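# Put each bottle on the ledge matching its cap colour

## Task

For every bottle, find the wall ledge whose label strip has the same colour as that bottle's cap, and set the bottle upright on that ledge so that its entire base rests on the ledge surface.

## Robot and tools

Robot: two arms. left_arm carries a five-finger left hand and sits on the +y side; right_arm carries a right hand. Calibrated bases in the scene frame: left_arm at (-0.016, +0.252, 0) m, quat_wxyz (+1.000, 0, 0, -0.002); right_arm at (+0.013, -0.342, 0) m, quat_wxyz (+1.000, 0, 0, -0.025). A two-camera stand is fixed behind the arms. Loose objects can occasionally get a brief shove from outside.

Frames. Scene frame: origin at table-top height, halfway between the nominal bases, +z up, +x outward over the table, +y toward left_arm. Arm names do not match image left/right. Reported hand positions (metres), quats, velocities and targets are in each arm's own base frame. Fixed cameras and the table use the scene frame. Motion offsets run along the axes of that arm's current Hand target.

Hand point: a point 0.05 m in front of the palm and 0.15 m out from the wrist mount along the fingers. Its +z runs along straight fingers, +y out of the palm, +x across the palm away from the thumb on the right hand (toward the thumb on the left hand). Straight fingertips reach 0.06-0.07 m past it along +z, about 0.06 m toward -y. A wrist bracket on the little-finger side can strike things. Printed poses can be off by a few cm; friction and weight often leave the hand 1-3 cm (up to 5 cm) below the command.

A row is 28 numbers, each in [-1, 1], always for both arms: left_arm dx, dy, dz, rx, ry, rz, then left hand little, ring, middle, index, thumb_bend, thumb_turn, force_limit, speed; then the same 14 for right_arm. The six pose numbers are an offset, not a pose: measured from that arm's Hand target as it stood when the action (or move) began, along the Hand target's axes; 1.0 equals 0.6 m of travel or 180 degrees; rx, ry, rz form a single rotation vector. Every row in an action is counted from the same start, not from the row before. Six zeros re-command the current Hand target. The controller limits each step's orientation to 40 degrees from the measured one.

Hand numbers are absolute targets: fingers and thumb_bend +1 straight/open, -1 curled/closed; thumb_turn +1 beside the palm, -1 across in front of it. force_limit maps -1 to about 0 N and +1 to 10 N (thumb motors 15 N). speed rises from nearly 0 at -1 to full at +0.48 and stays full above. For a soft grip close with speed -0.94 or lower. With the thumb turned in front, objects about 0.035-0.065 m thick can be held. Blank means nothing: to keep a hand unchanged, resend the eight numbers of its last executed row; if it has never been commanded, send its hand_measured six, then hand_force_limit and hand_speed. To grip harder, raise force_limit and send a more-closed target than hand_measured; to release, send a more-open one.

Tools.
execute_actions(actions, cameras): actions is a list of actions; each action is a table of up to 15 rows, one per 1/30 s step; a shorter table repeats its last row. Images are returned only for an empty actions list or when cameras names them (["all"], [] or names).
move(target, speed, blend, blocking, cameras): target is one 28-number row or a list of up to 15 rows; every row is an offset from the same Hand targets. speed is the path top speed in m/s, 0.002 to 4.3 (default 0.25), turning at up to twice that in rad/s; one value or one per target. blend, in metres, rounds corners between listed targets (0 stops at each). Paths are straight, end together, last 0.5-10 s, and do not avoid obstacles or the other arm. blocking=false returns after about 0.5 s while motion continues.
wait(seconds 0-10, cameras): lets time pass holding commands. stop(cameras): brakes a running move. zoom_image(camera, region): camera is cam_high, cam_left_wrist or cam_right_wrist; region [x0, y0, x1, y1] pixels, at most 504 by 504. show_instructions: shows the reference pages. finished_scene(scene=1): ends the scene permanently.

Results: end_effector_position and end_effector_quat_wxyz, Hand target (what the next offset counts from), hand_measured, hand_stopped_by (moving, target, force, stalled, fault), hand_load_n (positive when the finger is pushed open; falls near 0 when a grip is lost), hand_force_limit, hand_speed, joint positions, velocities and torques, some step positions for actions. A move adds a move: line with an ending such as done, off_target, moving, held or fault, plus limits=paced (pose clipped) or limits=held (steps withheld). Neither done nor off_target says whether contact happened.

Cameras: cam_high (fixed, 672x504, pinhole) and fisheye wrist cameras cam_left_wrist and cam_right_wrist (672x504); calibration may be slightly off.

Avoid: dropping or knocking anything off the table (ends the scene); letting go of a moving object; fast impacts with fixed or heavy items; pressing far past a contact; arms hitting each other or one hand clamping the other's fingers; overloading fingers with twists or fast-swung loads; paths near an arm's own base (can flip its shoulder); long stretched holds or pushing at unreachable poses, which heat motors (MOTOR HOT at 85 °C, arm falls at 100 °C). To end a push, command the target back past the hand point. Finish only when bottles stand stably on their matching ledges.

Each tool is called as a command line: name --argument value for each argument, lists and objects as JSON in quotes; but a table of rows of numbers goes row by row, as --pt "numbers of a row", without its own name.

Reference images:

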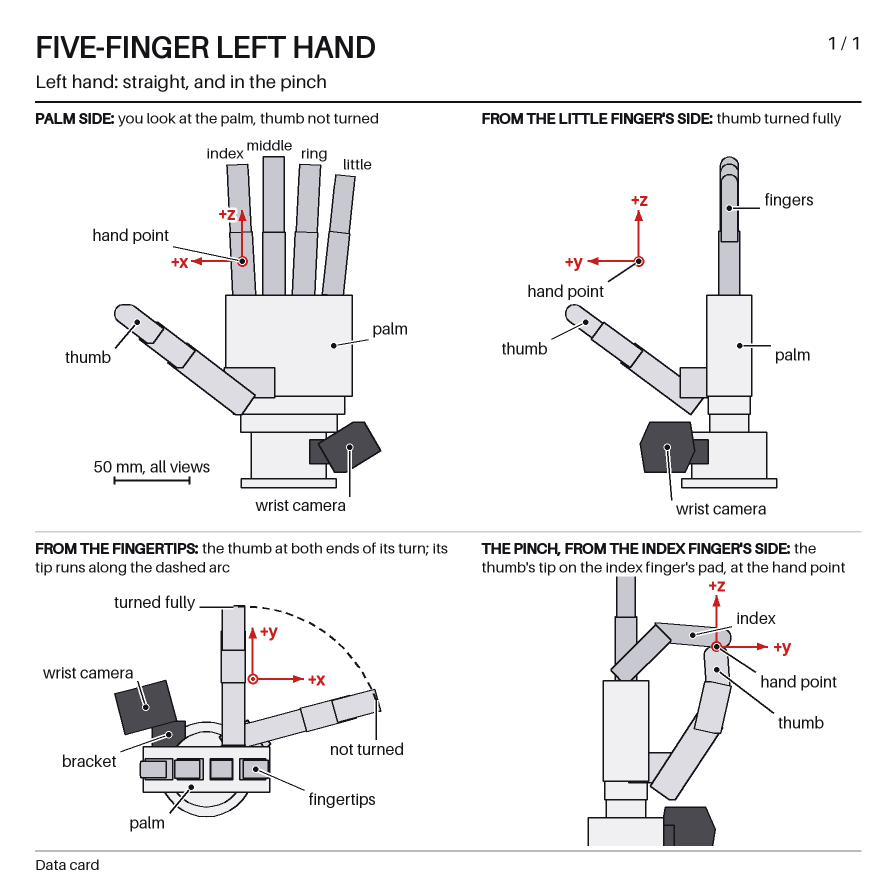

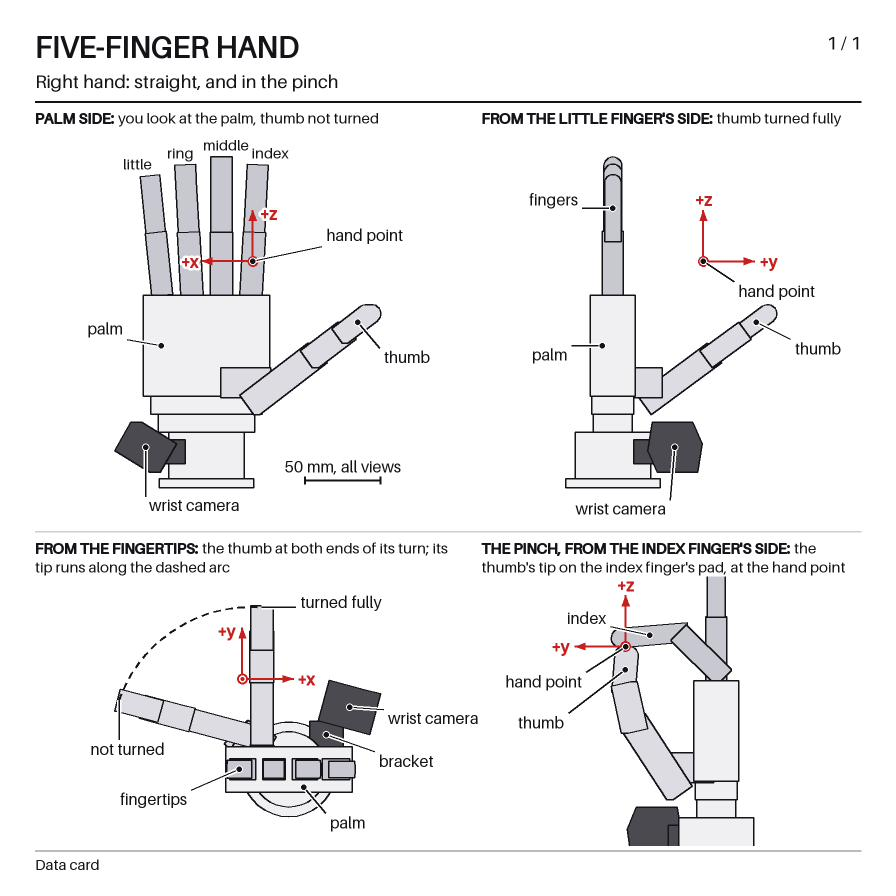

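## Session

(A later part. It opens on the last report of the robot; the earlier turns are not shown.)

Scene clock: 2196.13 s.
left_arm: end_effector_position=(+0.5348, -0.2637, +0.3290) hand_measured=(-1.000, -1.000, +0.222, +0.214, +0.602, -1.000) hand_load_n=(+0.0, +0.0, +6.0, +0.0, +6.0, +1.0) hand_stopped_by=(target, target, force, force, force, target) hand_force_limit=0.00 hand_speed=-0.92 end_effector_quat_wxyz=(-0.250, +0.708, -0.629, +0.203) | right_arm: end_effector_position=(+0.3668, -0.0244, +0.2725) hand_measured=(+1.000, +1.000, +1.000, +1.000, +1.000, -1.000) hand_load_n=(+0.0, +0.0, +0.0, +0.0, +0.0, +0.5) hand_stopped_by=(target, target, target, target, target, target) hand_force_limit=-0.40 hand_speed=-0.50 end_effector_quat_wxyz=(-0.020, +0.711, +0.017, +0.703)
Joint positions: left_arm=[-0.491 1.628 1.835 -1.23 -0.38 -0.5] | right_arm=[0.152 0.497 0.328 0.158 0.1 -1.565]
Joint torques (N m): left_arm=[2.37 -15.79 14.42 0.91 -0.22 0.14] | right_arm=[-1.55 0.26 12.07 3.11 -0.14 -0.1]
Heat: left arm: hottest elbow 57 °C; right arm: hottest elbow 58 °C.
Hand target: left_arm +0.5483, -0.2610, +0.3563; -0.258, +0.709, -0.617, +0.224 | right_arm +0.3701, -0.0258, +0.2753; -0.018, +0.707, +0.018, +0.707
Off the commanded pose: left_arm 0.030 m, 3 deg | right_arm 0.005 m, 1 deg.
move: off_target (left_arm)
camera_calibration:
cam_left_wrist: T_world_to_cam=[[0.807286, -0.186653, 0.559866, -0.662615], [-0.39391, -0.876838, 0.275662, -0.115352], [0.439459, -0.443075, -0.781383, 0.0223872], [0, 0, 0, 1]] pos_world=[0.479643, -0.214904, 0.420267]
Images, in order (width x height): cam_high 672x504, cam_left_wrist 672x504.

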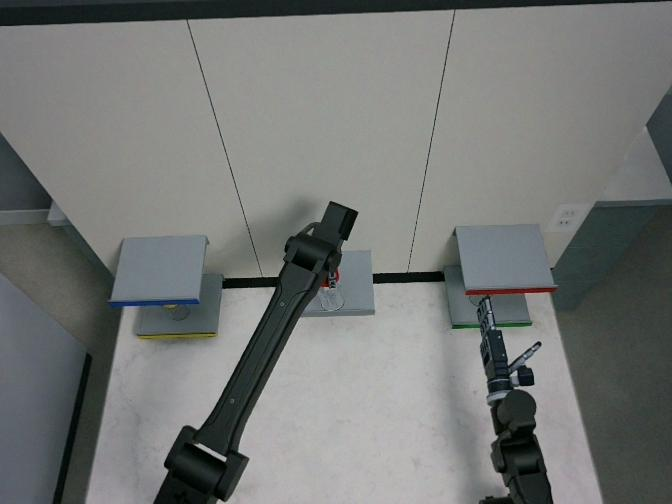

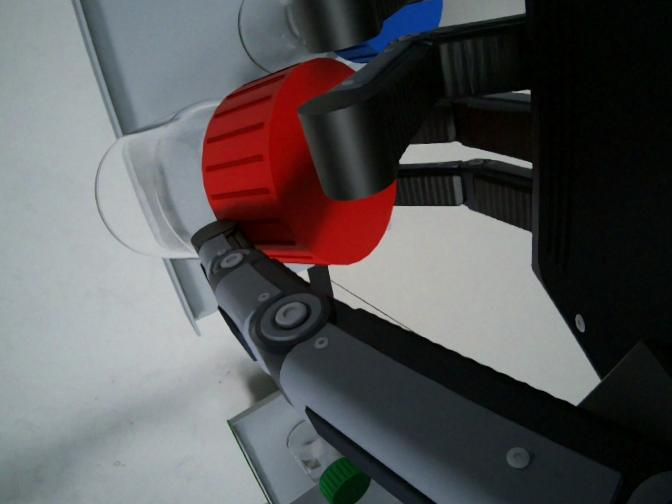

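move --pt "0.0325 -0.039 0.0328 0 0 0 -1 -1 -0.96 -0.98 -1 -1 0.0 -0.92 0 0 0 0 0 0 1 1 1 1 1 -1 -0.4 -0.5" --speed '[0.04]' --cameras '["cam_left_wrist", "cam_high"]'

zoom_image --camera "cam_high" --region '[270, 230, 400, 330]'

Scene clock: 2223.90 s.
left_arm: end_effector_position=(+0.5679, -0.2806, +0.3294) hand_measured=(-1.000, -1.000, +0.222, +0.214, +0.602, -1.000) hand_load_n=(+0.0, +0.5, +6.0, +0.0, +6.0, +0.5) hand_stopped_by=(target, target, force, force, force, target) hand_force_limit=0.00 hand_speed=-0.92 end_effector_quat_wxyz=(-0.250, +0.707, -0.629, +0.204) | right_arm: end_effector_position=(+0.3668, -0.0244, +0.2725) hand_measured=(+1.000, +1.000, +1.000, +1.000, +1.000, -1.000) hand_load_n=(+0.0, +0.0, +0.0, +0.0, +0.0, +0.5) hand_stopped_by=(target, target, target, target, target, target) hand_force_limit=-0.40 hand_speed=-0.50 end_effector_quat_wxyz=(-0.020, +0.711, +0.017, +0.703)
Joint positions: left_arm=[-0.49 1.735 1.975 -1.26 -0.378 -0.499] | right_arm=[0.152 0.497 0.328 0.158 0.1 -1.565]
Joint torques (N m): left_arm=[2.32 -17.03 14.24 0.98 -0.2 0.14] | right_arm=[-1.49 0.26 12.05 3.11 -0.13 -0.1]
Heat: left arm: hottest elbow 60 °C; right arm: hottest elbow 58 °C.
Hand target: left_arm +0.5813, -0.2761, +0.3562; -0.258, +0.709, -0.617, +0.224 | right_arm +0.3701, -0.0258, +0.2753; -0.018, +0.707, +0.018, +0.707
Off the commanded pose: left_arm 0.030 m, 3 deg | right_arm 0.005 m, 1 deg.
move: off_target (left_arm)
camera_calibration:
cam_left_wrist: T_world_to_cam=[[0.806849, -0.18648, 0.560553, -0.692581], [-0.394458, -0.876417, 0.276217, -0.117018], [0.43977, -0.44398, -0.780695, 0.0000182085], [0, 0, 0, 1]] pos_world=[0.512641, -0.231701, 0.420565]
Images, in order (width x height): cam_high 672x504, cam_left_wrist 672x504.

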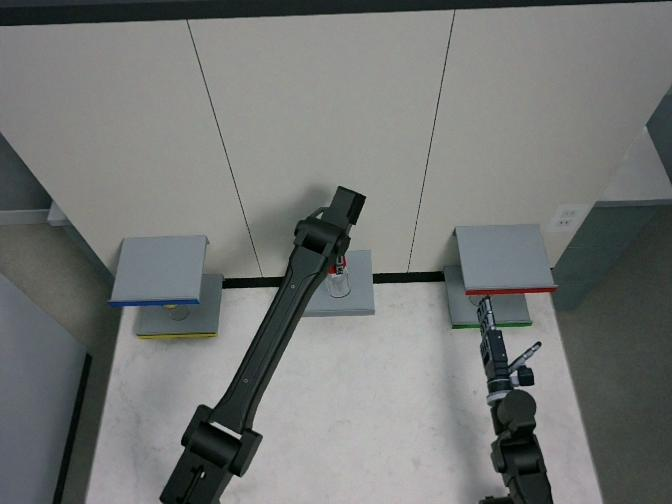

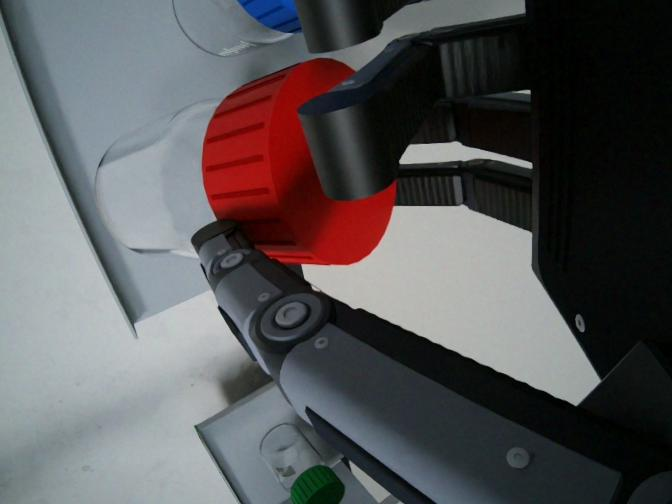

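Scaled by 3.877 from the camera's 672x504 image, which has a finer 960x720 frame.

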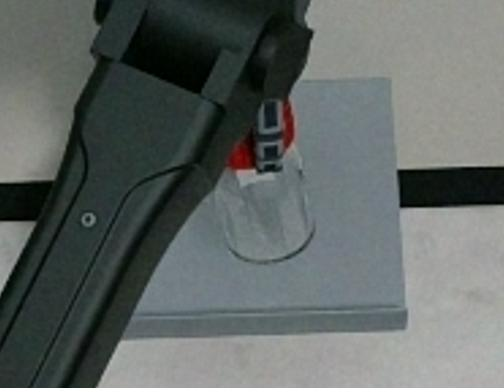

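move --pt "0.0 0 -0.01 0.1 0 0 -1 -1 -0.96 -0.98 -1 -1 0.0 -0.92 0 0 0 0 0 0 1 1 1 1 1 -1 -0.4 -0.5" --speed '[0.06]' --cameras '["cam_left_wrist", "cam_high"]'

zoom_image --camera "cam_high" --region '[270, 230, 400, 330]'

Scene clock: 2236.70 s.
left_arm: end_effector_position=(+0.5799, -0.2689, +0.3210) hand_measured=(-1.000, -1.000, +0.222, +0.214, +0.602, -1.000) hand_load_n=(+0.0, +0.0, +6.0, +0.0, +6.0, +1.0) hand_stopped_by=(target, target, force, force, force, target) hand_force_limit=0.00 hand_speed=-0.92 end_effector_quat_wxyz=(-0.356, +0.669, -0.590, +0.279) | right_arm: end_effector_position=(+0.3668, -0.0244, +0.2725) hand_measured=(+1.000, +1.000, +1.000, +1.000, +1.000, -1.000) hand_load_n=(+0.0, +0.0, +0.0, +0.0, +0.0, +0.0) hand_stopped_by=(target, target, target, target, target, target) hand_force_limit=-0.40 hand_speed=-0.50 end_effector_quat_wxyz=(-0.020, +0.711, +0.017, +0.703)
Joint positions: left_arm=[-0.523 1.58 1.654 -0.84 -0.552 -0.408] | right_arm=[0.152 0.497 0.328 0.158 0.1 -1.565]
Joint torques (N m): left_arm=[-0.09 -19.6 10.61 2.85 -0.54 0.12] | right_arm=[-1.49 0.26 12.07 3.12 -0.13 -0.1]
Heat: left arm: hottest elbow 61 °C; right arm: hottest elbow 58 °C.
Hand target: left_arm +0.5775, -0.2766, +0.3608; -0.365, +0.660, -0.574, +0.318 | right_arm +0.3701, -0.0258, +0.2753; -0.018, +0.707, +0.018, +0.707
Off the commanded pose: left_arm 0.041 m, 5 deg | right_arm 0.005 m, 1 deg.
move: off_target (left_arm)
camera_calibration:
cam_left_wrist: T_world_to_cam=[[0.627015, -0.21676, 0.748243, -0.659506], [-0.437129, -0.892936, 0.10763, -0.0251879], [0.644803, -0.394564, -0.654636, -0.152747], [0, 0, 0, 1]] pos_world=[0.501001, -0.225714, 0.396188]
Images, in order (width x height): cam_high 672x504, cam_left_wrist 672x504.

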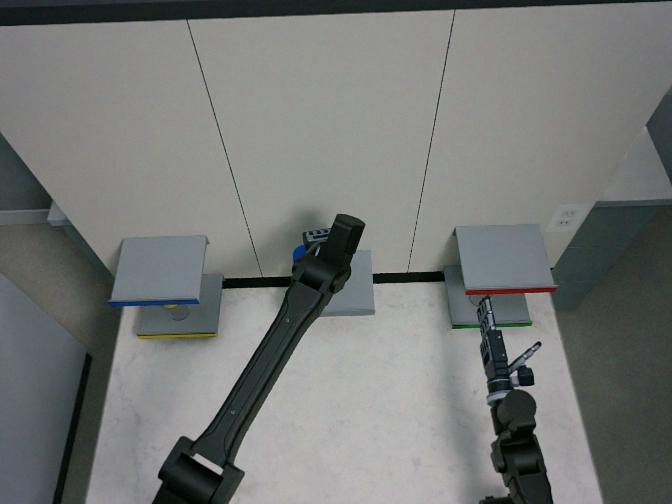

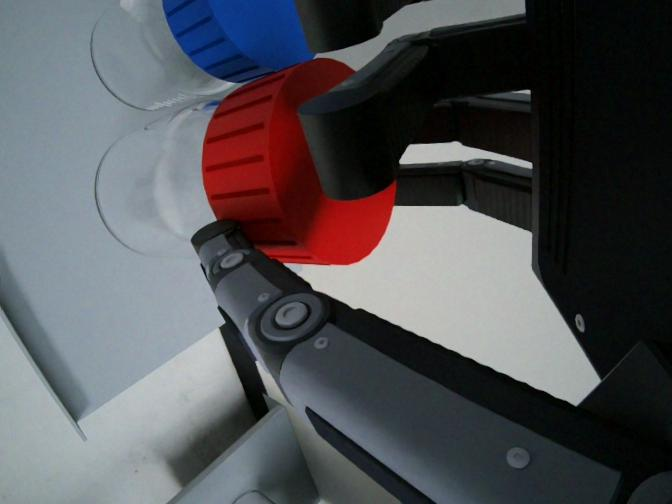

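Scaled by 3.877 from the camera's 672x504 image, which has a finer 960x720 frame.

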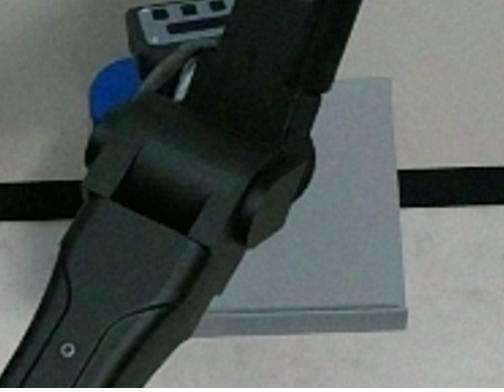

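move --pt "0.0152 0.019 -0.0303 0 0 0 -1 -1 -0.96 -0.98 -1 -1 0.0 -0.92 0 0 0 0 0 0 1 1 1 1 1 -1 -0.4 -0.5" --pt "0.0152 0.0502 -0.0108 0 0 0 -1 -1 -0.96 -0.98 -1 -1 0.0 -0.92 0 0 0 0 0 0 1 1 1 1 1 -1 -0.4 -0.5" --speed '[0.05,0.04]' --cameras '["cam_left_wrist", "cam_high"]'

zoom_image --camera "cam_left_wrist" --region '[0, 0, 450, 400]'

Scene clock: 2256.80 s.
left_arm: end_effector_position=(+0.5556, -0.2851, +0.3010) hand_measured=(-1.000, -1.000, +0.222, +0.214, +0.602, -1.000) hand_load_n=(+0.0, +0.0, +5.5, +0.0, +6.0, +1.0) hand_stopped_by=(target, target, force, force, force, target) hand_force_limit=0.00 hand_speed=-0.92 end_effector_quat_wxyz=(-0.359, +0.660, -0.598, +0.279) | right_arm: end_effector_position=(+0.3668, -0.0244, +0.2725) hand_measured=(+1.000, +1.000, +1.000, +1.000, +1.000, -1.000) hand_load_n=(+0.0, +0.0, +0.0, +0.0, +0.0, +0.0) hand_stopped_by=(target, target, target, target, target, target) hand_force_limit=-0.40 hand_speed=-0.50 end_effector_quat_wxyz=(-0.020, +0.711, +0.017, +0.703)
Joint positions: left_arm=[-0.574 1.546 1.564 -0.797 -0.582 -0.424] | right_arm=[0.152 0.497 0.328 0.158 0.1 -1.565]
Joint torques (N m): left_arm=[0.32 -19.08 10.69 2.81 -0.57 -0.03] | right_arm=[-1.55 0.26 12.07 3.11 -0.13 -0.1]
Heat: left arm: hottest elbow 59 °C; right arm: hottest elbow 58 °C.
Hand target: left_arm +0.5574, -0.2886, +0.3387; -0.365, +0.660, -0.574, +0.318 | right_arm +0.3701, -0.0258, +0.2753; -0.018, +0.707, +0.018, +0.707
Off the commanded pose: left_arm 0.038 m, 5 deg | right_arm 0.005 m, 1 deg.
move: off_target (left_arm)
camera_calibration:
cam_left_wrist: T_world_to_cam=[[0.621338, -0.238995, 0.746204, -0.635354], [-0.454795, -0.885506, 0.0950806, -0.0324632], [0.638045, -0.398447, -0.658892, -0.152669], [0, 0, 0, 1]] pos_world=[0.477415, -0.241423, 0.376598]
Images, in order (width x height): cam_high 672x504, cam_left_wrist 672x504.

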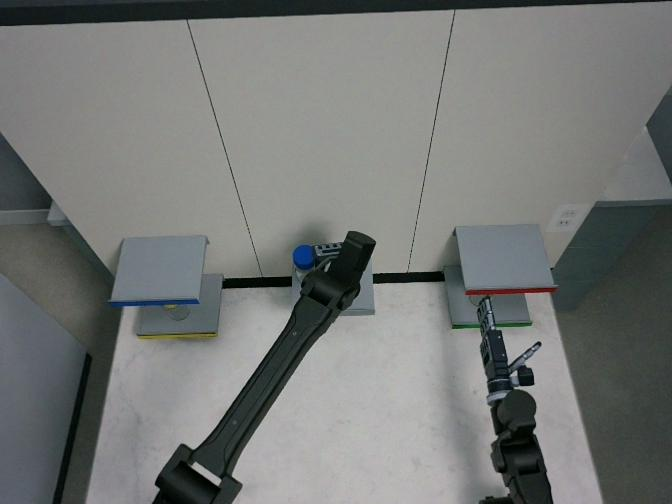

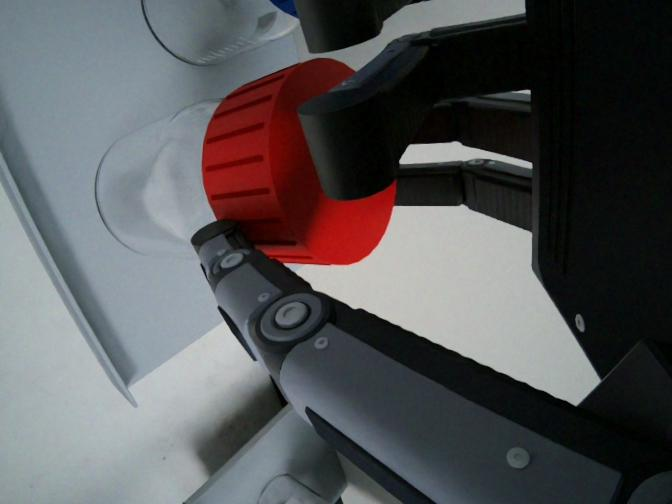

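Scaled by 1.120 from the camera's 672x504 image, which has a finer 960x720 frame.

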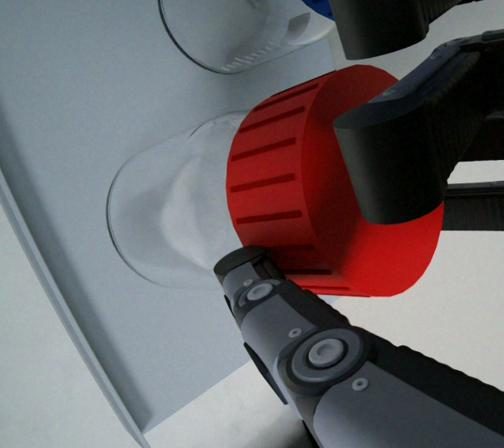

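move --pt "0.0 0.0142 0.0089 0 0 0 -1 -1 -0.96 -0.98 -1 -1 0.0 -0.92 0 0 0 0 0 0 1 1 1 1 1 -1 -0.4 -0.5" --speed '[0.03]' --cameras '["cam_left_wrist"]'

Scene clock: 2267.60 s.
left_arm: end_effector_position=(+0.5552, -0.2848, +0.2911) hand_measured=(-1.000, -1.000, +0.222, +0.214, +0.602, -1.000) hand_load_n=(+0.0, +0.0, +6.0, +0.0, +6.0, +1.0) hand_stopped_by=(target, target, force, force, force, target) hand_force_limit=0.00 hand_speed=-0.92 end_effector_quat_wxyz=(-0.359, +0.660, -0.598, +0.279) | right_arm: end_effector_position=(+0.3668, -0.0244, +0.2725) hand_measured=(+1.000, +1.000, +1.000, +1.000, +1.000, -1.000) hand_load_n=(+0.0, +0.0, +0.0, +0.0, +0.0, +0.0) hand_stopped_by=(target, target, target, target, target, target) hand_force_limit=-0.40 hand_speed=-0.50 end_effector_quat_wxyz=(-0.020, +0.711, +0.017, +0.703)
Joint positions: left_arm=[-0.574 1.545 1.536 -0.771 -0.582 -0.424] | right_arm=[0.152 0.497 0.328 0.158 0.1 -1.565]
Joint torques (N m): left_arm=[0.38 -19.08 10.66 2.91 -0.58 -0.02] | right_arm=[-1.49 0.26 12.07 3.12 -0.13 -0.11]
Heat: left arm: hottest elbow 58 °C; right arm: hottest elbow 58 °C.
Hand target: left_arm +0.5574, -0.2886, +0.3287; -0.365, +0.660, -0.574, +0.318 | right_arm +0.3701, -0.0258, +0.2753; -0.018, +0.707, +0.018, +0.707
Off the commanded pose: left_arm 0.038 m, 5 deg | right_arm 0.005 m, 1 deg.
move: off_target (left_arm)
camera_calibration:
cam_left_wrist: T_world_to_cam=[[0.621338, -0.238995, 0.746204, -0.627585], [-0.454795, -0.885506, 0.0950806, -0.0314836], [0.638045, -0.398447, -0.658892, -0.158754], [0, 0, 0, 1]] pos_world=[0.476915, -0.241123, 0.366698]
Images, in order (width x height): cam_left_wrist 672x504.

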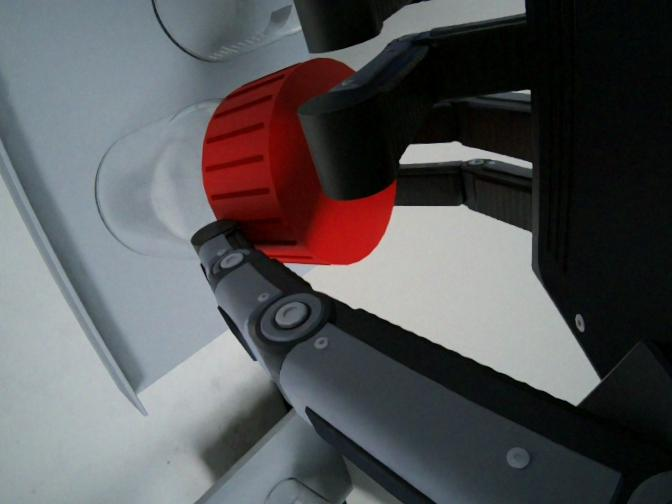

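move --pt "0.0 0.0113 0.0071 0 0 0 -1 -1 -0.96 -0.98 -1 -1 0.0 -0.92 0 0 0 0 0 0 1 1 1 1 1 -1 -0.4 -0.5" --speed '[0.03]' --cameras '["cam_left_wrist"]'

Scene clock: 2273.07 s.
left_arm: end_effector_position=(+0.5550, -0.2849, +0.2856) hand_measured=(-1.000, -1.000, +0.222, +0.214, +0.602, -1.000) hand_load_n=(+0.0, +0.5, +5.5, +0.0, +6.0, +1.0) hand_stopped_by=(target, target, force, force, force, target) hand_force_limit=0.00 hand_speed=-0.92 end_effector_quat_wxyz=(-0.358, +0.661, -0.596, +0.282) | right_arm: end_effector_position=(+0.3668, -0.0244, +0.2725) hand_measured=(+1.000, +1.000, +1.000, +1.000, +1.000, -1.000) hand_load_n=(+0.0, +0.0, +0.0, +0.0, +0.0, +0.0) hand_stopped_by=(target, target, target, target, target, target) hand_force_limit=-0.40 hand_speed=-0.50 end_effector_quat_wxyz=(-0.020, +0.711, +0.017, +0.703)
Joint positions: left_arm=[-0.574 1.542 1.516 -0.75 -0.582 -0.427] | right_arm=[0.152 0.497 0.328 0.158 0.1 -1.565]
Joint torques (N m): left_arm=[-0.09 -18.61 10.39 2.8 -0.54 -0.02] | right_arm=[-1.55 0.26 12.07 3.12 -0.13 -0.1]
Heat: left arm: hottest elbow 57 °C; right arm: hottest elbow 58 °C.
Hand target: left_arm +0.5575, -0.2886, +0.3206; -0.365, +0.660, -0.574, +0.318 | right_arm +0.3701, -0.0258, +0.2753; -0.018, +0.707, +0.018, +0.707
Off the commanded pose: left_arm 0.035 m, 5 deg | right_arm 0.005 m, 1 deg.
move: off_target (left_arm)
camera_calibration:
cam_left_wrist: T_world_to_cam=[[0.618577, -0.234176, 0.750016, -0.621626], [-0.45359, -0.88586, 0.0975092, -0.0324929], [0.641574, -0.400517, -0.654193, -0.166176], [0, 0, 0, 1]] pos_world=[0.4764, -0.240911, 0.360686]
Images, in order (width x height): cam_left_wrist 672x504.

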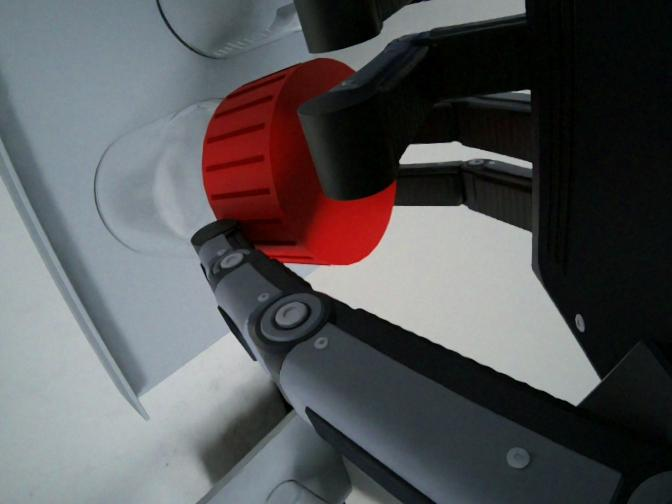

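move --pt "0.0 0.0085 0.0053 0 0 0 -1 -1 -0.96 -0.98 -1 -1 0.0 -0.92 0 0 0 0 0 0 1 1 1 1 1 -1 -0.4 -0.5" --speed '[0.03]' --cameras '["cam_left_wrist"]'

Scene clock: 2285.60 s.
left_arm: end_effector_position=(+0.5550, -0.2848, +0.2854) hand_measured=(-1.000, -1.000, +0.222, +0.214, +0.602, -1.000) hand_load_n=(+0.0, +0.0, +5.5, +0.0, +6.0, +1.0) hand_stopped_by=(target, target, force, force, force, target) hand_force_limit=0.00 hand_speed=-0.92 end_effector_quat_wxyz=(-0.359, +0.661, -0.593, +0.287) | right_arm: end_effector_position=(+0.3668, -0.0244, +0.2725) hand_measured=(+1.000, +1.000, +1.000, +1.000, +1.000, -1.000) hand_load_n=(+0.0, +0.0, +0.0, +0.0, +0.0, +0.0) hand_stopped_by=(target, target, target, target, target, target) hand_force_limit=-0.40 hand_speed=-0.50 end_effector_quat_wxyz=(-0.020, +0.711, +0.017, +0.703)
Joint positions: left_arm=[-0.574 1.536 1.504 -0.733 -0.582 -0.427] | right_arm=[0.152 0.497 0.328 0.158 0.1 -1.565]
Joint torques (N m): left_arm=[0.56 -17.85 10.11 2.86 -0.53 0] | right_arm=[-1.49 0.32 12.07 3.11 -0.13 -0.1]
Heat: left arm: hottest elbow 55 °C; right arm: hottest elbow 58 °C.
Hand target: left_arm +0.5574, -0.2887, +0.3146; -0.365, +0.660, -0.574, +0.318 | right_arm +0.3701, -0.0258, +0.2753; -0.018, +0.707, +0.018, +0.707
Off the commanded pose: left_arm 0.030 m, 4 deg | right_arm 0.005 m, 1 deg.
move: off_target (left_arm)
camera_calibration:
cam_left_wrist: T_world_to_cam=[[0.611798, -0.229775, 0.756906, -0.618332], [-0.454472, -0.885287, 0.0985971, -0.032079], [0.647424, -0.404314, -0.646044, -0.172925], [0, 0, 0, 1]] pos_world=[0.475671, -0.240392, 0.359465]
Images, in order (width x height): cam_left_wrist 672x504.

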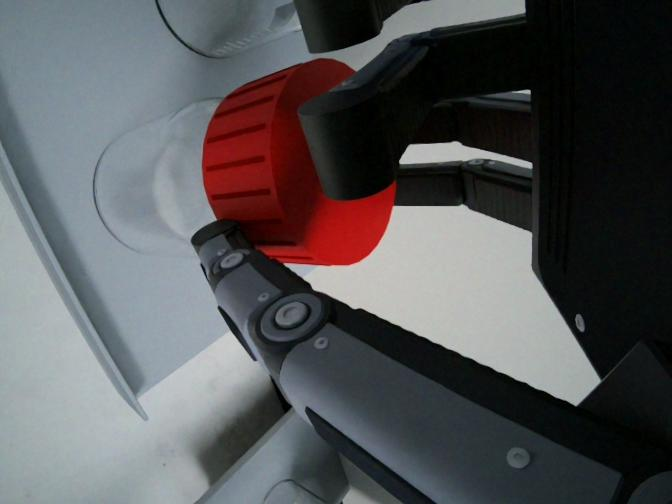

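move --pt "0.0 0 0 0 0 0 -1 -1 0.6 0.6 0.95 -1 0.0 -0.85 0 0 0 0 0 0 1 1 1 1 1 -1 -0.4 -0.5" --speed '[0.03]' --cameras '["cam_left_wrist", "cam_high"]'

zoom_image --camera "cam_high" --region '[270, 230, 400, 330]'

Scene clock: 2298.33 s.
left_arm: end_effector_position=(+0.5556, -0.2850, +0.2881) hand_measured=(-1.000, -1.000, +0.600, +0.600, +0.950, -1.000) hand_load_n=(+0.0, +0.0, +0.0, -0.5, -0.5, +0.0) hand_stopped_by=(target, target, target, target, target, target) hand_force_limit=0.00 hand_speed=-0.85 end_effector_quat_wxyz=(-0.360, +0.662, -0.590, +0.290) | right_arm: end_effector_position=(+0.3668, -0.0244, +0.2725) hand_measured=(+1.000, +1.000, +1.000, +1.000, +1.000, -1.000) hand_load_n=(+0.0, +0.0, +0.0, +0.0, -0.5, +0.5) hand_stopped_by=(target, target, target, target, target, target) hand_force_limit=-0.40 hand_speed=-0.50 end_effector_quat_wxyz=(-0.020, +0.711, +0.017, +0.703)
Joint positions: left_arm=[-0.574 1.532 1.504 -0.728 -0.584 -0.43] | right_arm=[0.152 0.497 0.328 0.158 0.1 -1.565]
Joint torques (N m): left_arm=[0.38 -17.96 10.14 2.58 -0.52 -0.01] | right_arm=[-1.61 0.26 12.05 3.12 -0.13 -0.1]
Heat: left arm: hottest elbow 54 °C; right arm: hottest elbow 58 °C.
Hand target: left_arm +0.5574, -0.2887, +0.3146; -0.365, +0.660, -0.574, +0.318 | right_arm +0.3701, -0.0258, +0.2753; -0.018, +0.707, +0.018, +0.707
Off the commanded pose: left_arm 0.027 m, 4 deg | right_arm 0.005 m, 1 deg.
move: off_target (left_arm)
camera_calibration:
cam_left_wrist: T_world_to_cam=[[0.606858, -0.223618, 0.762704, -0.617942], [-0.452653, -0.886018, 0.100388, -0.0339981], [0.653321, -0.406162, -0.638909, -0.177449], [0, 0, 0, 1]] pos_world=[0.475545, -0.240379, 0.361346]
Images, in order (width x height): cam_high 672x504, cam_left_wrist 672x504.

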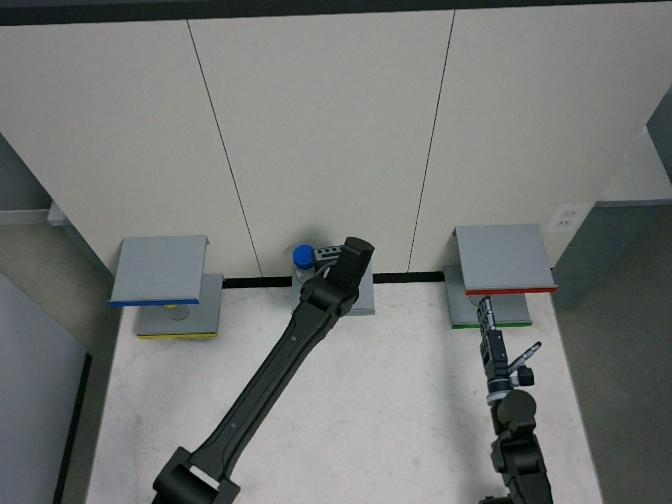

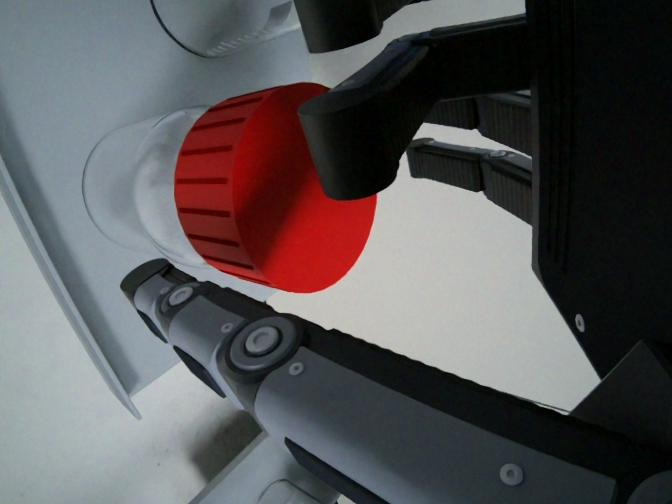

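Scaled by 3.877 from the camera's 672x504 image, which has a finer 960x720 frame.

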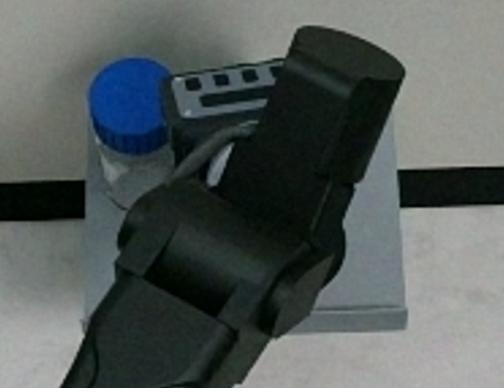

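execute_actions --actions '[]'

Scene clock: 2326.13 s.
left_arm: end_effector_position=(+0.5556, -0.2850, +0.2881) hand_measured=(-1.000, -1.000, +0.600, +0.600, +0.950, -1.000) hand_load_n=(+0.0, +0.0, +0.0, +0.0, -0.5, +0.0) hand_stopped_by=(target, target, target, target, target, target) hand_force_limit=0.00 hand_speed=-0.85 end_effector_quat_wxyz=(-0.360, +0.662, -0.590, +0.290) | right_arm: end_effector_position=(+0.3668, -0.0244, +0.2725) hand_measured=(+1.000, +1.000, +1.000, +1.000, +1.000, -1.000) hand_load_n=(+0.0, +0.0, +0.0, +0.0, +0.0, +0.0) hand_stopped_by=(target, target, target, target, target, target) hand_force_limit=-0.40 hand_speed=-0.50 end_effector_quat_wxyz=(-0.020, +0.711, +0.017, +0.703)
Joint positions: left_arm=[-0.574 1.532 1.504 -0.728 -0.584 -0.43] | right_arm=[0.152 0.497 0.328 0.158 0.1 -1.565]
Joint velocities: within noise
Joint torques (N m): left_arm=[0.56 -17.73 10.07 2.58 -0.51 0] | right_arm=[-1.55 0.21 12.08 3.12 -0.13 -0.1]
Heat: left arm: hottest elbow 53 °C; right arm: hottest elbow 58 °C.
Hand target: left_arm +0.5574, -0.2887, +0.3146; -0.365, +0.660, -0.574, +0.318 | right_arm +0.3701, -0.0258, +0.2753; -0.018, +0.707, +0.018, +0.707
Off the commanded pose: left_arm 0.027 m, 4 deg | right_arm 0.005 m, 1 deg.
camera_calibration:
cam_left_wrist: T_world_to_cam=[[0.606858, -0.223618, 0.762704, -0.617942], [-0.452653, -0.886018, 0.100388, -0.0339981], [0.653321, -0.406162, -0.638909, -0.177449], [0, 0, 0, 1]] pos_world=[0.475545, -0.240379, 0.361346]
cam_right_wrist: T_world_to_cam=[[0.0434065, -0.977351, 0.207127, -0.0925253], [-0.504714, -0.200373, -0.839711, 0.410568], [0.862195, -0.0680908, -0.50198, -0.0637418], [0, 0, 0, 1]] pos_world=[0.266193, -0.0125032, 0.331926]

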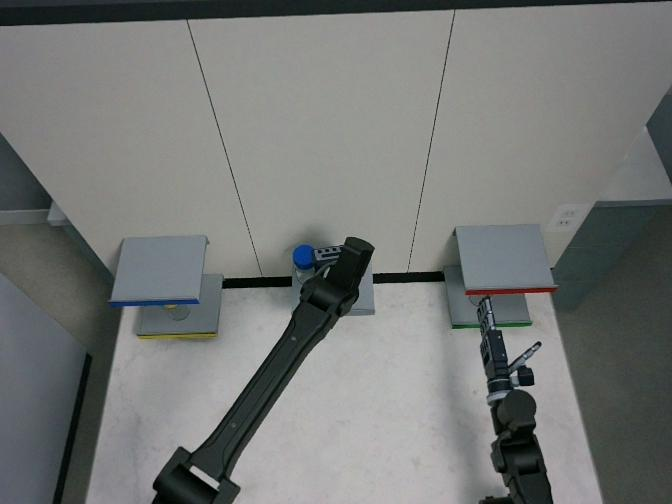

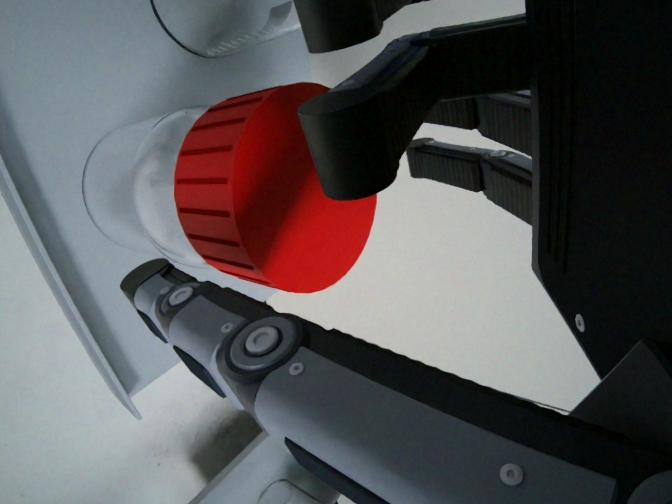

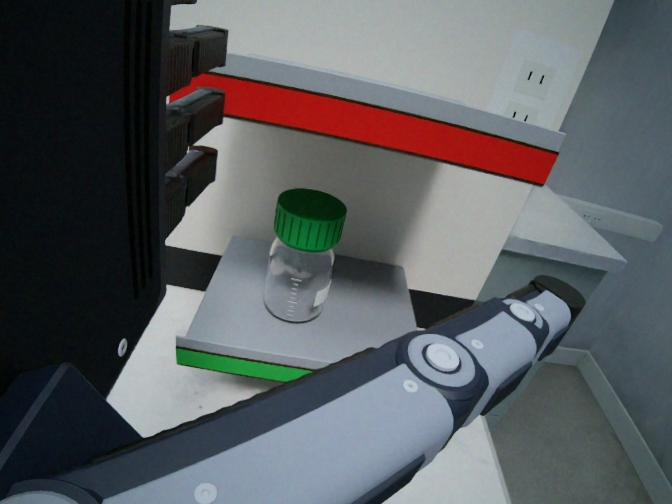

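move --pt "0 -0.085 -0.053 0 0 0 -1 -1 0.7 0.7 1 -1 0 -0.85 0 0 0 0 0 0 1 1 1 1 1 -1 -0.4 -0.5" --speed 0.06 --cameras '["all"]'

Scene clock: 2335.43 s.
left_arm: end_effector_position=(+0.5542, -0.2841, +0.3373) hand_measured=(-1.000, -1.000, +0.700, +0.700, +1.000, -1.000) hand_load_n=(+0.0, +0.5, +0.0, +0.0, +0.0, +0.0) hand_stopped_by=(target, target, target, target, target, target) hand_force_limit=0.00 hand_speed=-0.85 end_effector_quat_wxyz=(-0.360, +0.662, -0.590, +0.292) | right_arm: end_effector_position=(+0.3668, -0.0244, +0.2725) hand_measured=(+1.000, +1.000, +1.000, +1.000, +1.000, -1.000) hand_load_n=(+0.0, +0.0, +0.0, +0.0, +0.0, +0.0) hand_stopped_by=(target, target, target, target, target, target) hand_force_limit=-0.40 hand_speed=-0.50 end_effector_quat_wxyz=(-0.020, +0.711, +0.017, +0.703)
Joint positions: left_arm=[-0.574 1.531 1.63 -0.852 -0.584 -0.43] | right_arm=[0.152 0.497 0.328 0.158 0.1 -1.565]
Joint torques (N m): left_arm=[0.26 -16.56 14.17 1.2 -0.48 -0.01] | right_arm=[-1.49 0.21 12.07 3.12 -0.13 -0.1]
Heat: left arm: hottest elbow 53 °C; right arm: hottest elbow 58 °C.
Hand target: left_arm +0.5576, -0.2886, +0.3747; -0.365, +0.660, -0.574, +0.318 | right_arm +0.3701, -0.0258, +0.2753; -0.018, +0.707, +0.018, +0.707
Off the commanded pose: left_arm 0.038 m, 4 deg | right_arm 0.005 m, 1 deg.
move: off_target (left_arm)
camera_calibration:
cam_left_wrist: T_world_to_cam=[[0.604903, -0.222342, 0.764629, -0.65365], [-0.452886, -0.885865, 0.100685, -0.0386732], [0.654971, -0.407194, -0.636558, -0.146811], [0, 0, 0, 1]] pos_world=[0.474037, -0.239374, 0.41024]
cam_right_wrist: T_world_to_cam=[[0.0434065, -0.977351, 0.207127, -0.0925253], [-0.504714, -0.200373, -0.839711, 0.410568], [0.862195, -0.0680908, -0.50198, -0.0637418], [0, 0, 0, 1]] pos_world=[0.266193, -0.0125032, 0.331926]

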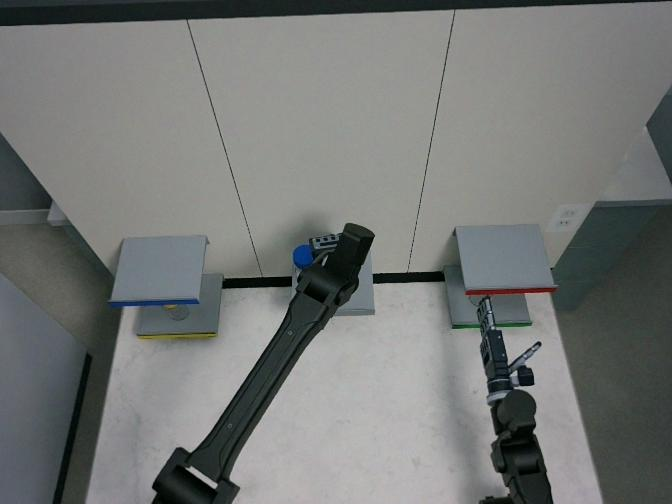

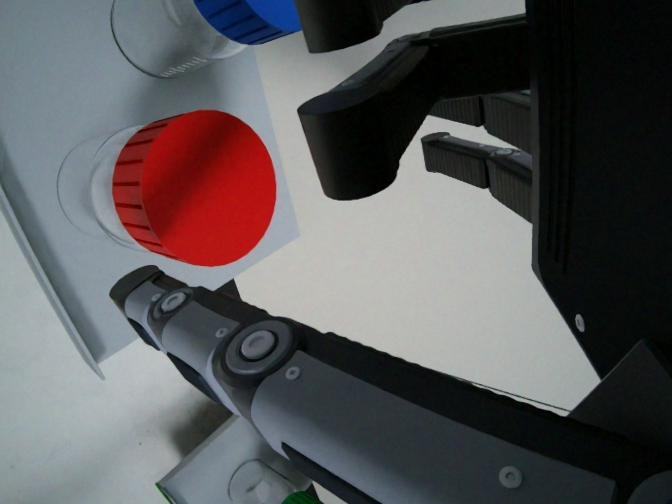

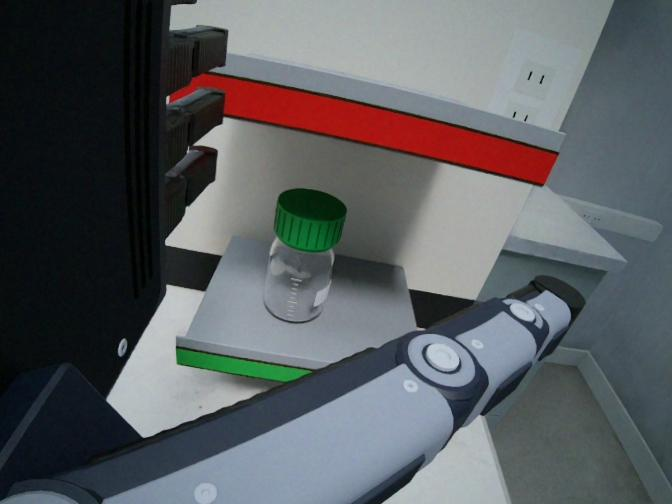

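move --pt "0 -0.127 -0.0795 0 0 0 -1 -1 0.7 0.7 1 -1 0 -0.85 0 0 0 0 0 0 1 1 1 1 1 -1 -0.4 -0.5" --pt "-0.294 0.0295 -0.33 0 0 0 -1 -1 0.7 0.7 1 -1 0 -0.85 0 0 0 0 0 0 1 1 1 1 1 -1 -0.4 -0.5" --speed '[0.08,0.12]' --blend 0.02 --cameras '["cam_high"]'

move --pt "-0.228 0.213 0.176 0.174 -0.106 0.4975 1 1 1 1 1 -1 -0.4 -0.5 0 0 0 0 0 0 1 1 1 1 1 -1 -0.4 -0.5" --speed 0.3 --cameras '["all"]'

Scene clock: 2353.97 s.
left_arm: end_effector_position=(+0.3595, -0.1475, +0.4601) hand_measured=(-1.000, -1.000, +0.700, +0.700, +1.000, -1.000) hand_load_n=(+0.0, +0.0, +0.0, +0.0, +0.0, +0.0) hand_stopped_by=(target, target, target, target, target, target) hand_force_limit=0.00 hand_speed=-0.85 end_effector_quat_wxyz=(-0.360, +0.659, -0.577, +0.320) | right_arm: end_effector_position=(+0.3668, -0.0244, +0.2725) hand_measured=(+1.000, +1.000, +1.000, +1.000, +1.000, -1.000) hand_load_n=(+0.0, +0.0, +0.0, +0.0, +0.0, +0.5) hand_stopped_by=(target, target, target, target, target, target) hand_force_limit=-0.40 hand_speed=-0.50 end_effector_quat_wxyz=(-0.020, +0.711, +0.017, +0.703)
Joint positions: left_arm=[-0.533 0.976 1.463 -1.162 -0.543 -0.399] | right_arm=[0.152 0.497 0.328 0.158 0.1 -1.565]
Joint torques (N m): left_arm=[2.32 -5.3 8.87 1.24 -0.18 0.16] | right_arm=[-1.55 0.26 12.08 3.12 -0.13 -0.1]
Heat: left arm: hottest elbow 53 °C; right arm: hottest elbow 58 °C.
Hand target: left_arm +0.3576, -0.1385, +0.4648; -0.365, +0.660, -0.574, +0.318 | right_arm +0.3701, -0.0258, +0.2753; -0.018, +0.707, +0.018, +0.707
Off the commanded pose: left_arm 0.010 m, 1 deg | right_arm 0.005 m, 1 deg.
move: done
Images, in order (width x height): cam_high 672x504.

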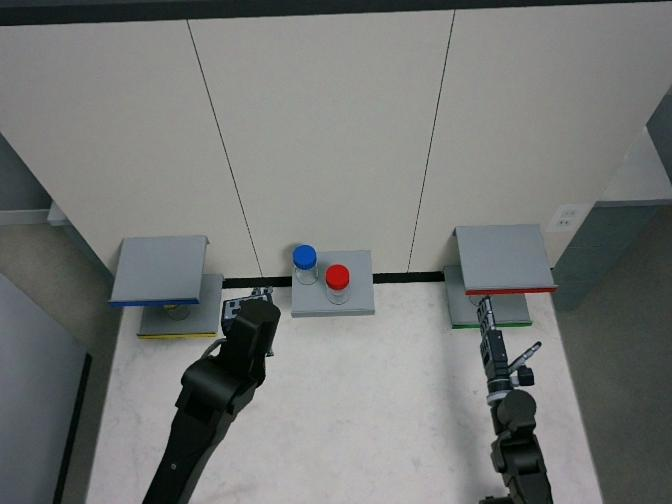

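Scene clock: 2357.97 s.
left_arm: end_effector_position=(+0.3590, -0.0032, +0.2867) hand_measured=(+1.000, +1.000, +1.000, +1.000, +1.000, -1.000) hand_load_n=(+0.0, +0.0, +0.0, +0.0, +0.0, +0.5) hand_stopped_by=(target, target, target, target, target, target) hand_force_limit=-0.40 hand_speed=-0.50 end_effector_quat_wxyz=(+0.693, +0.002, +0.721, -0.001) | right_arm: end_effector_position=(+0.3668, -0.0244, +0.2725) hand_measured=(+1.000, +1.000, +1.000, +1.000, +1.000, -1.000) hand_load_n=(+0.0, +0.0, +0.0, +0.0, -0.5, +0.0) hand_stopped_by=(target, target, target, target, target, target) hand_force_limit=-0.40 hand_speed=-0.50 end_effector_quat_wxyz=(-0.020, +0.711, +0.017, +0.703)
Joint positions: left_arm=[-0.358 0.508 0.387 0.079 -0.352 1.558] | right_arm=[0.152 0.497 0.328 0.158 0.1 -1.565]
Joint torques (N m): left_arm=[2.26 -1.55 10.28 3.04 0.08 0.18] | right_arm=[-1.55 0.26 12.07 3.11 -0.13 -0.1]
Heat: left arm: hottest elbow 54 °C; right arm: hottest elbow 58 °C.
Hand target: left_arm +0.3600, -0.0001, +0.3004; +0.707, +0.000, +0.707, +0.000 | right_arm +0.3701, -0.0258, +0.2753; -0.018, +0.707, +0.018, +0.707
Off the commanded pose: left_arm 0.014 m, 2 deg | right_arm 0.005 m, 1 deg.
move: off_target (left_arm)
camera_calibration:
cam_left_wrist: T_world_to_cam=[[0.00881538, -0.961613, -0.274269, 0.0750091], [-0.572073, 0.220111, -0.790117, 0.428593], [0.820156, 0.163867, -0.548172, -0.0195548], [0, 0, 0, 1]] pos_world=[0.260563, -0.0190039, 0.348492]
cam_right_wrist: T_world_to_cam=[[0.0434065, -0.977351, 0.207127, -0.0925253], [-0.504714, -0.200373, -0.839711, 0.410568], [0.862195, -0.0680908, -0.50198, -0.0637418], [0, 0, 0, 1]] pos_world=[0.266193, -0.0125032, 0.331926]

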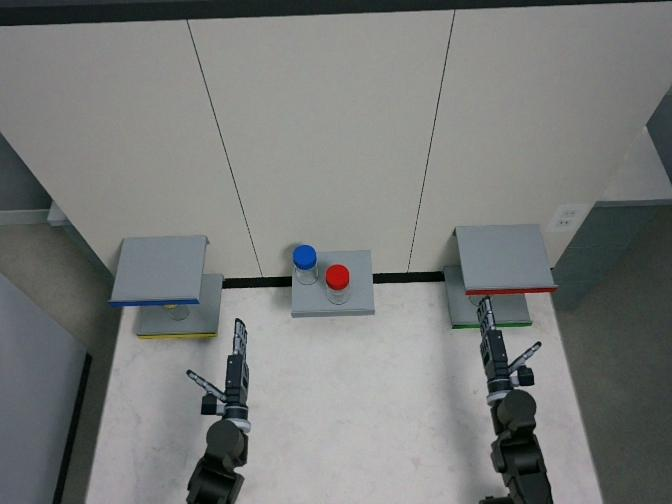

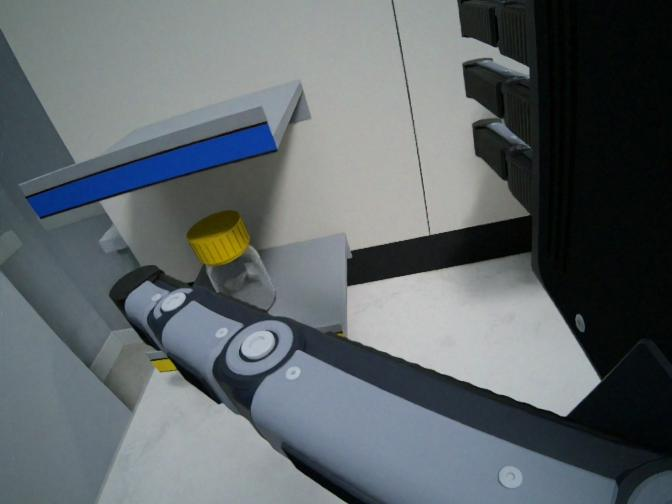

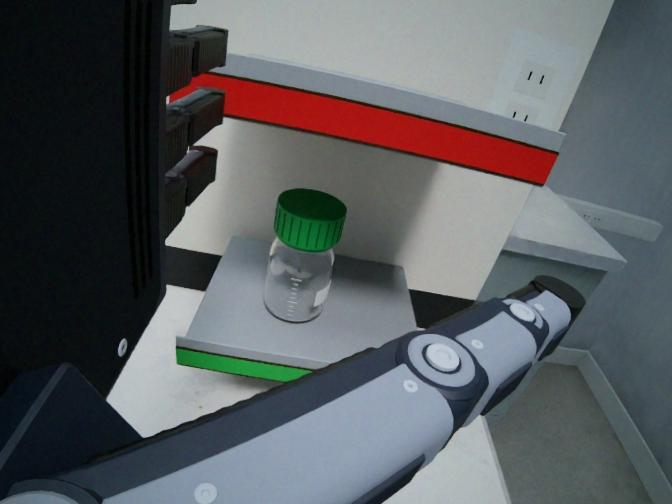

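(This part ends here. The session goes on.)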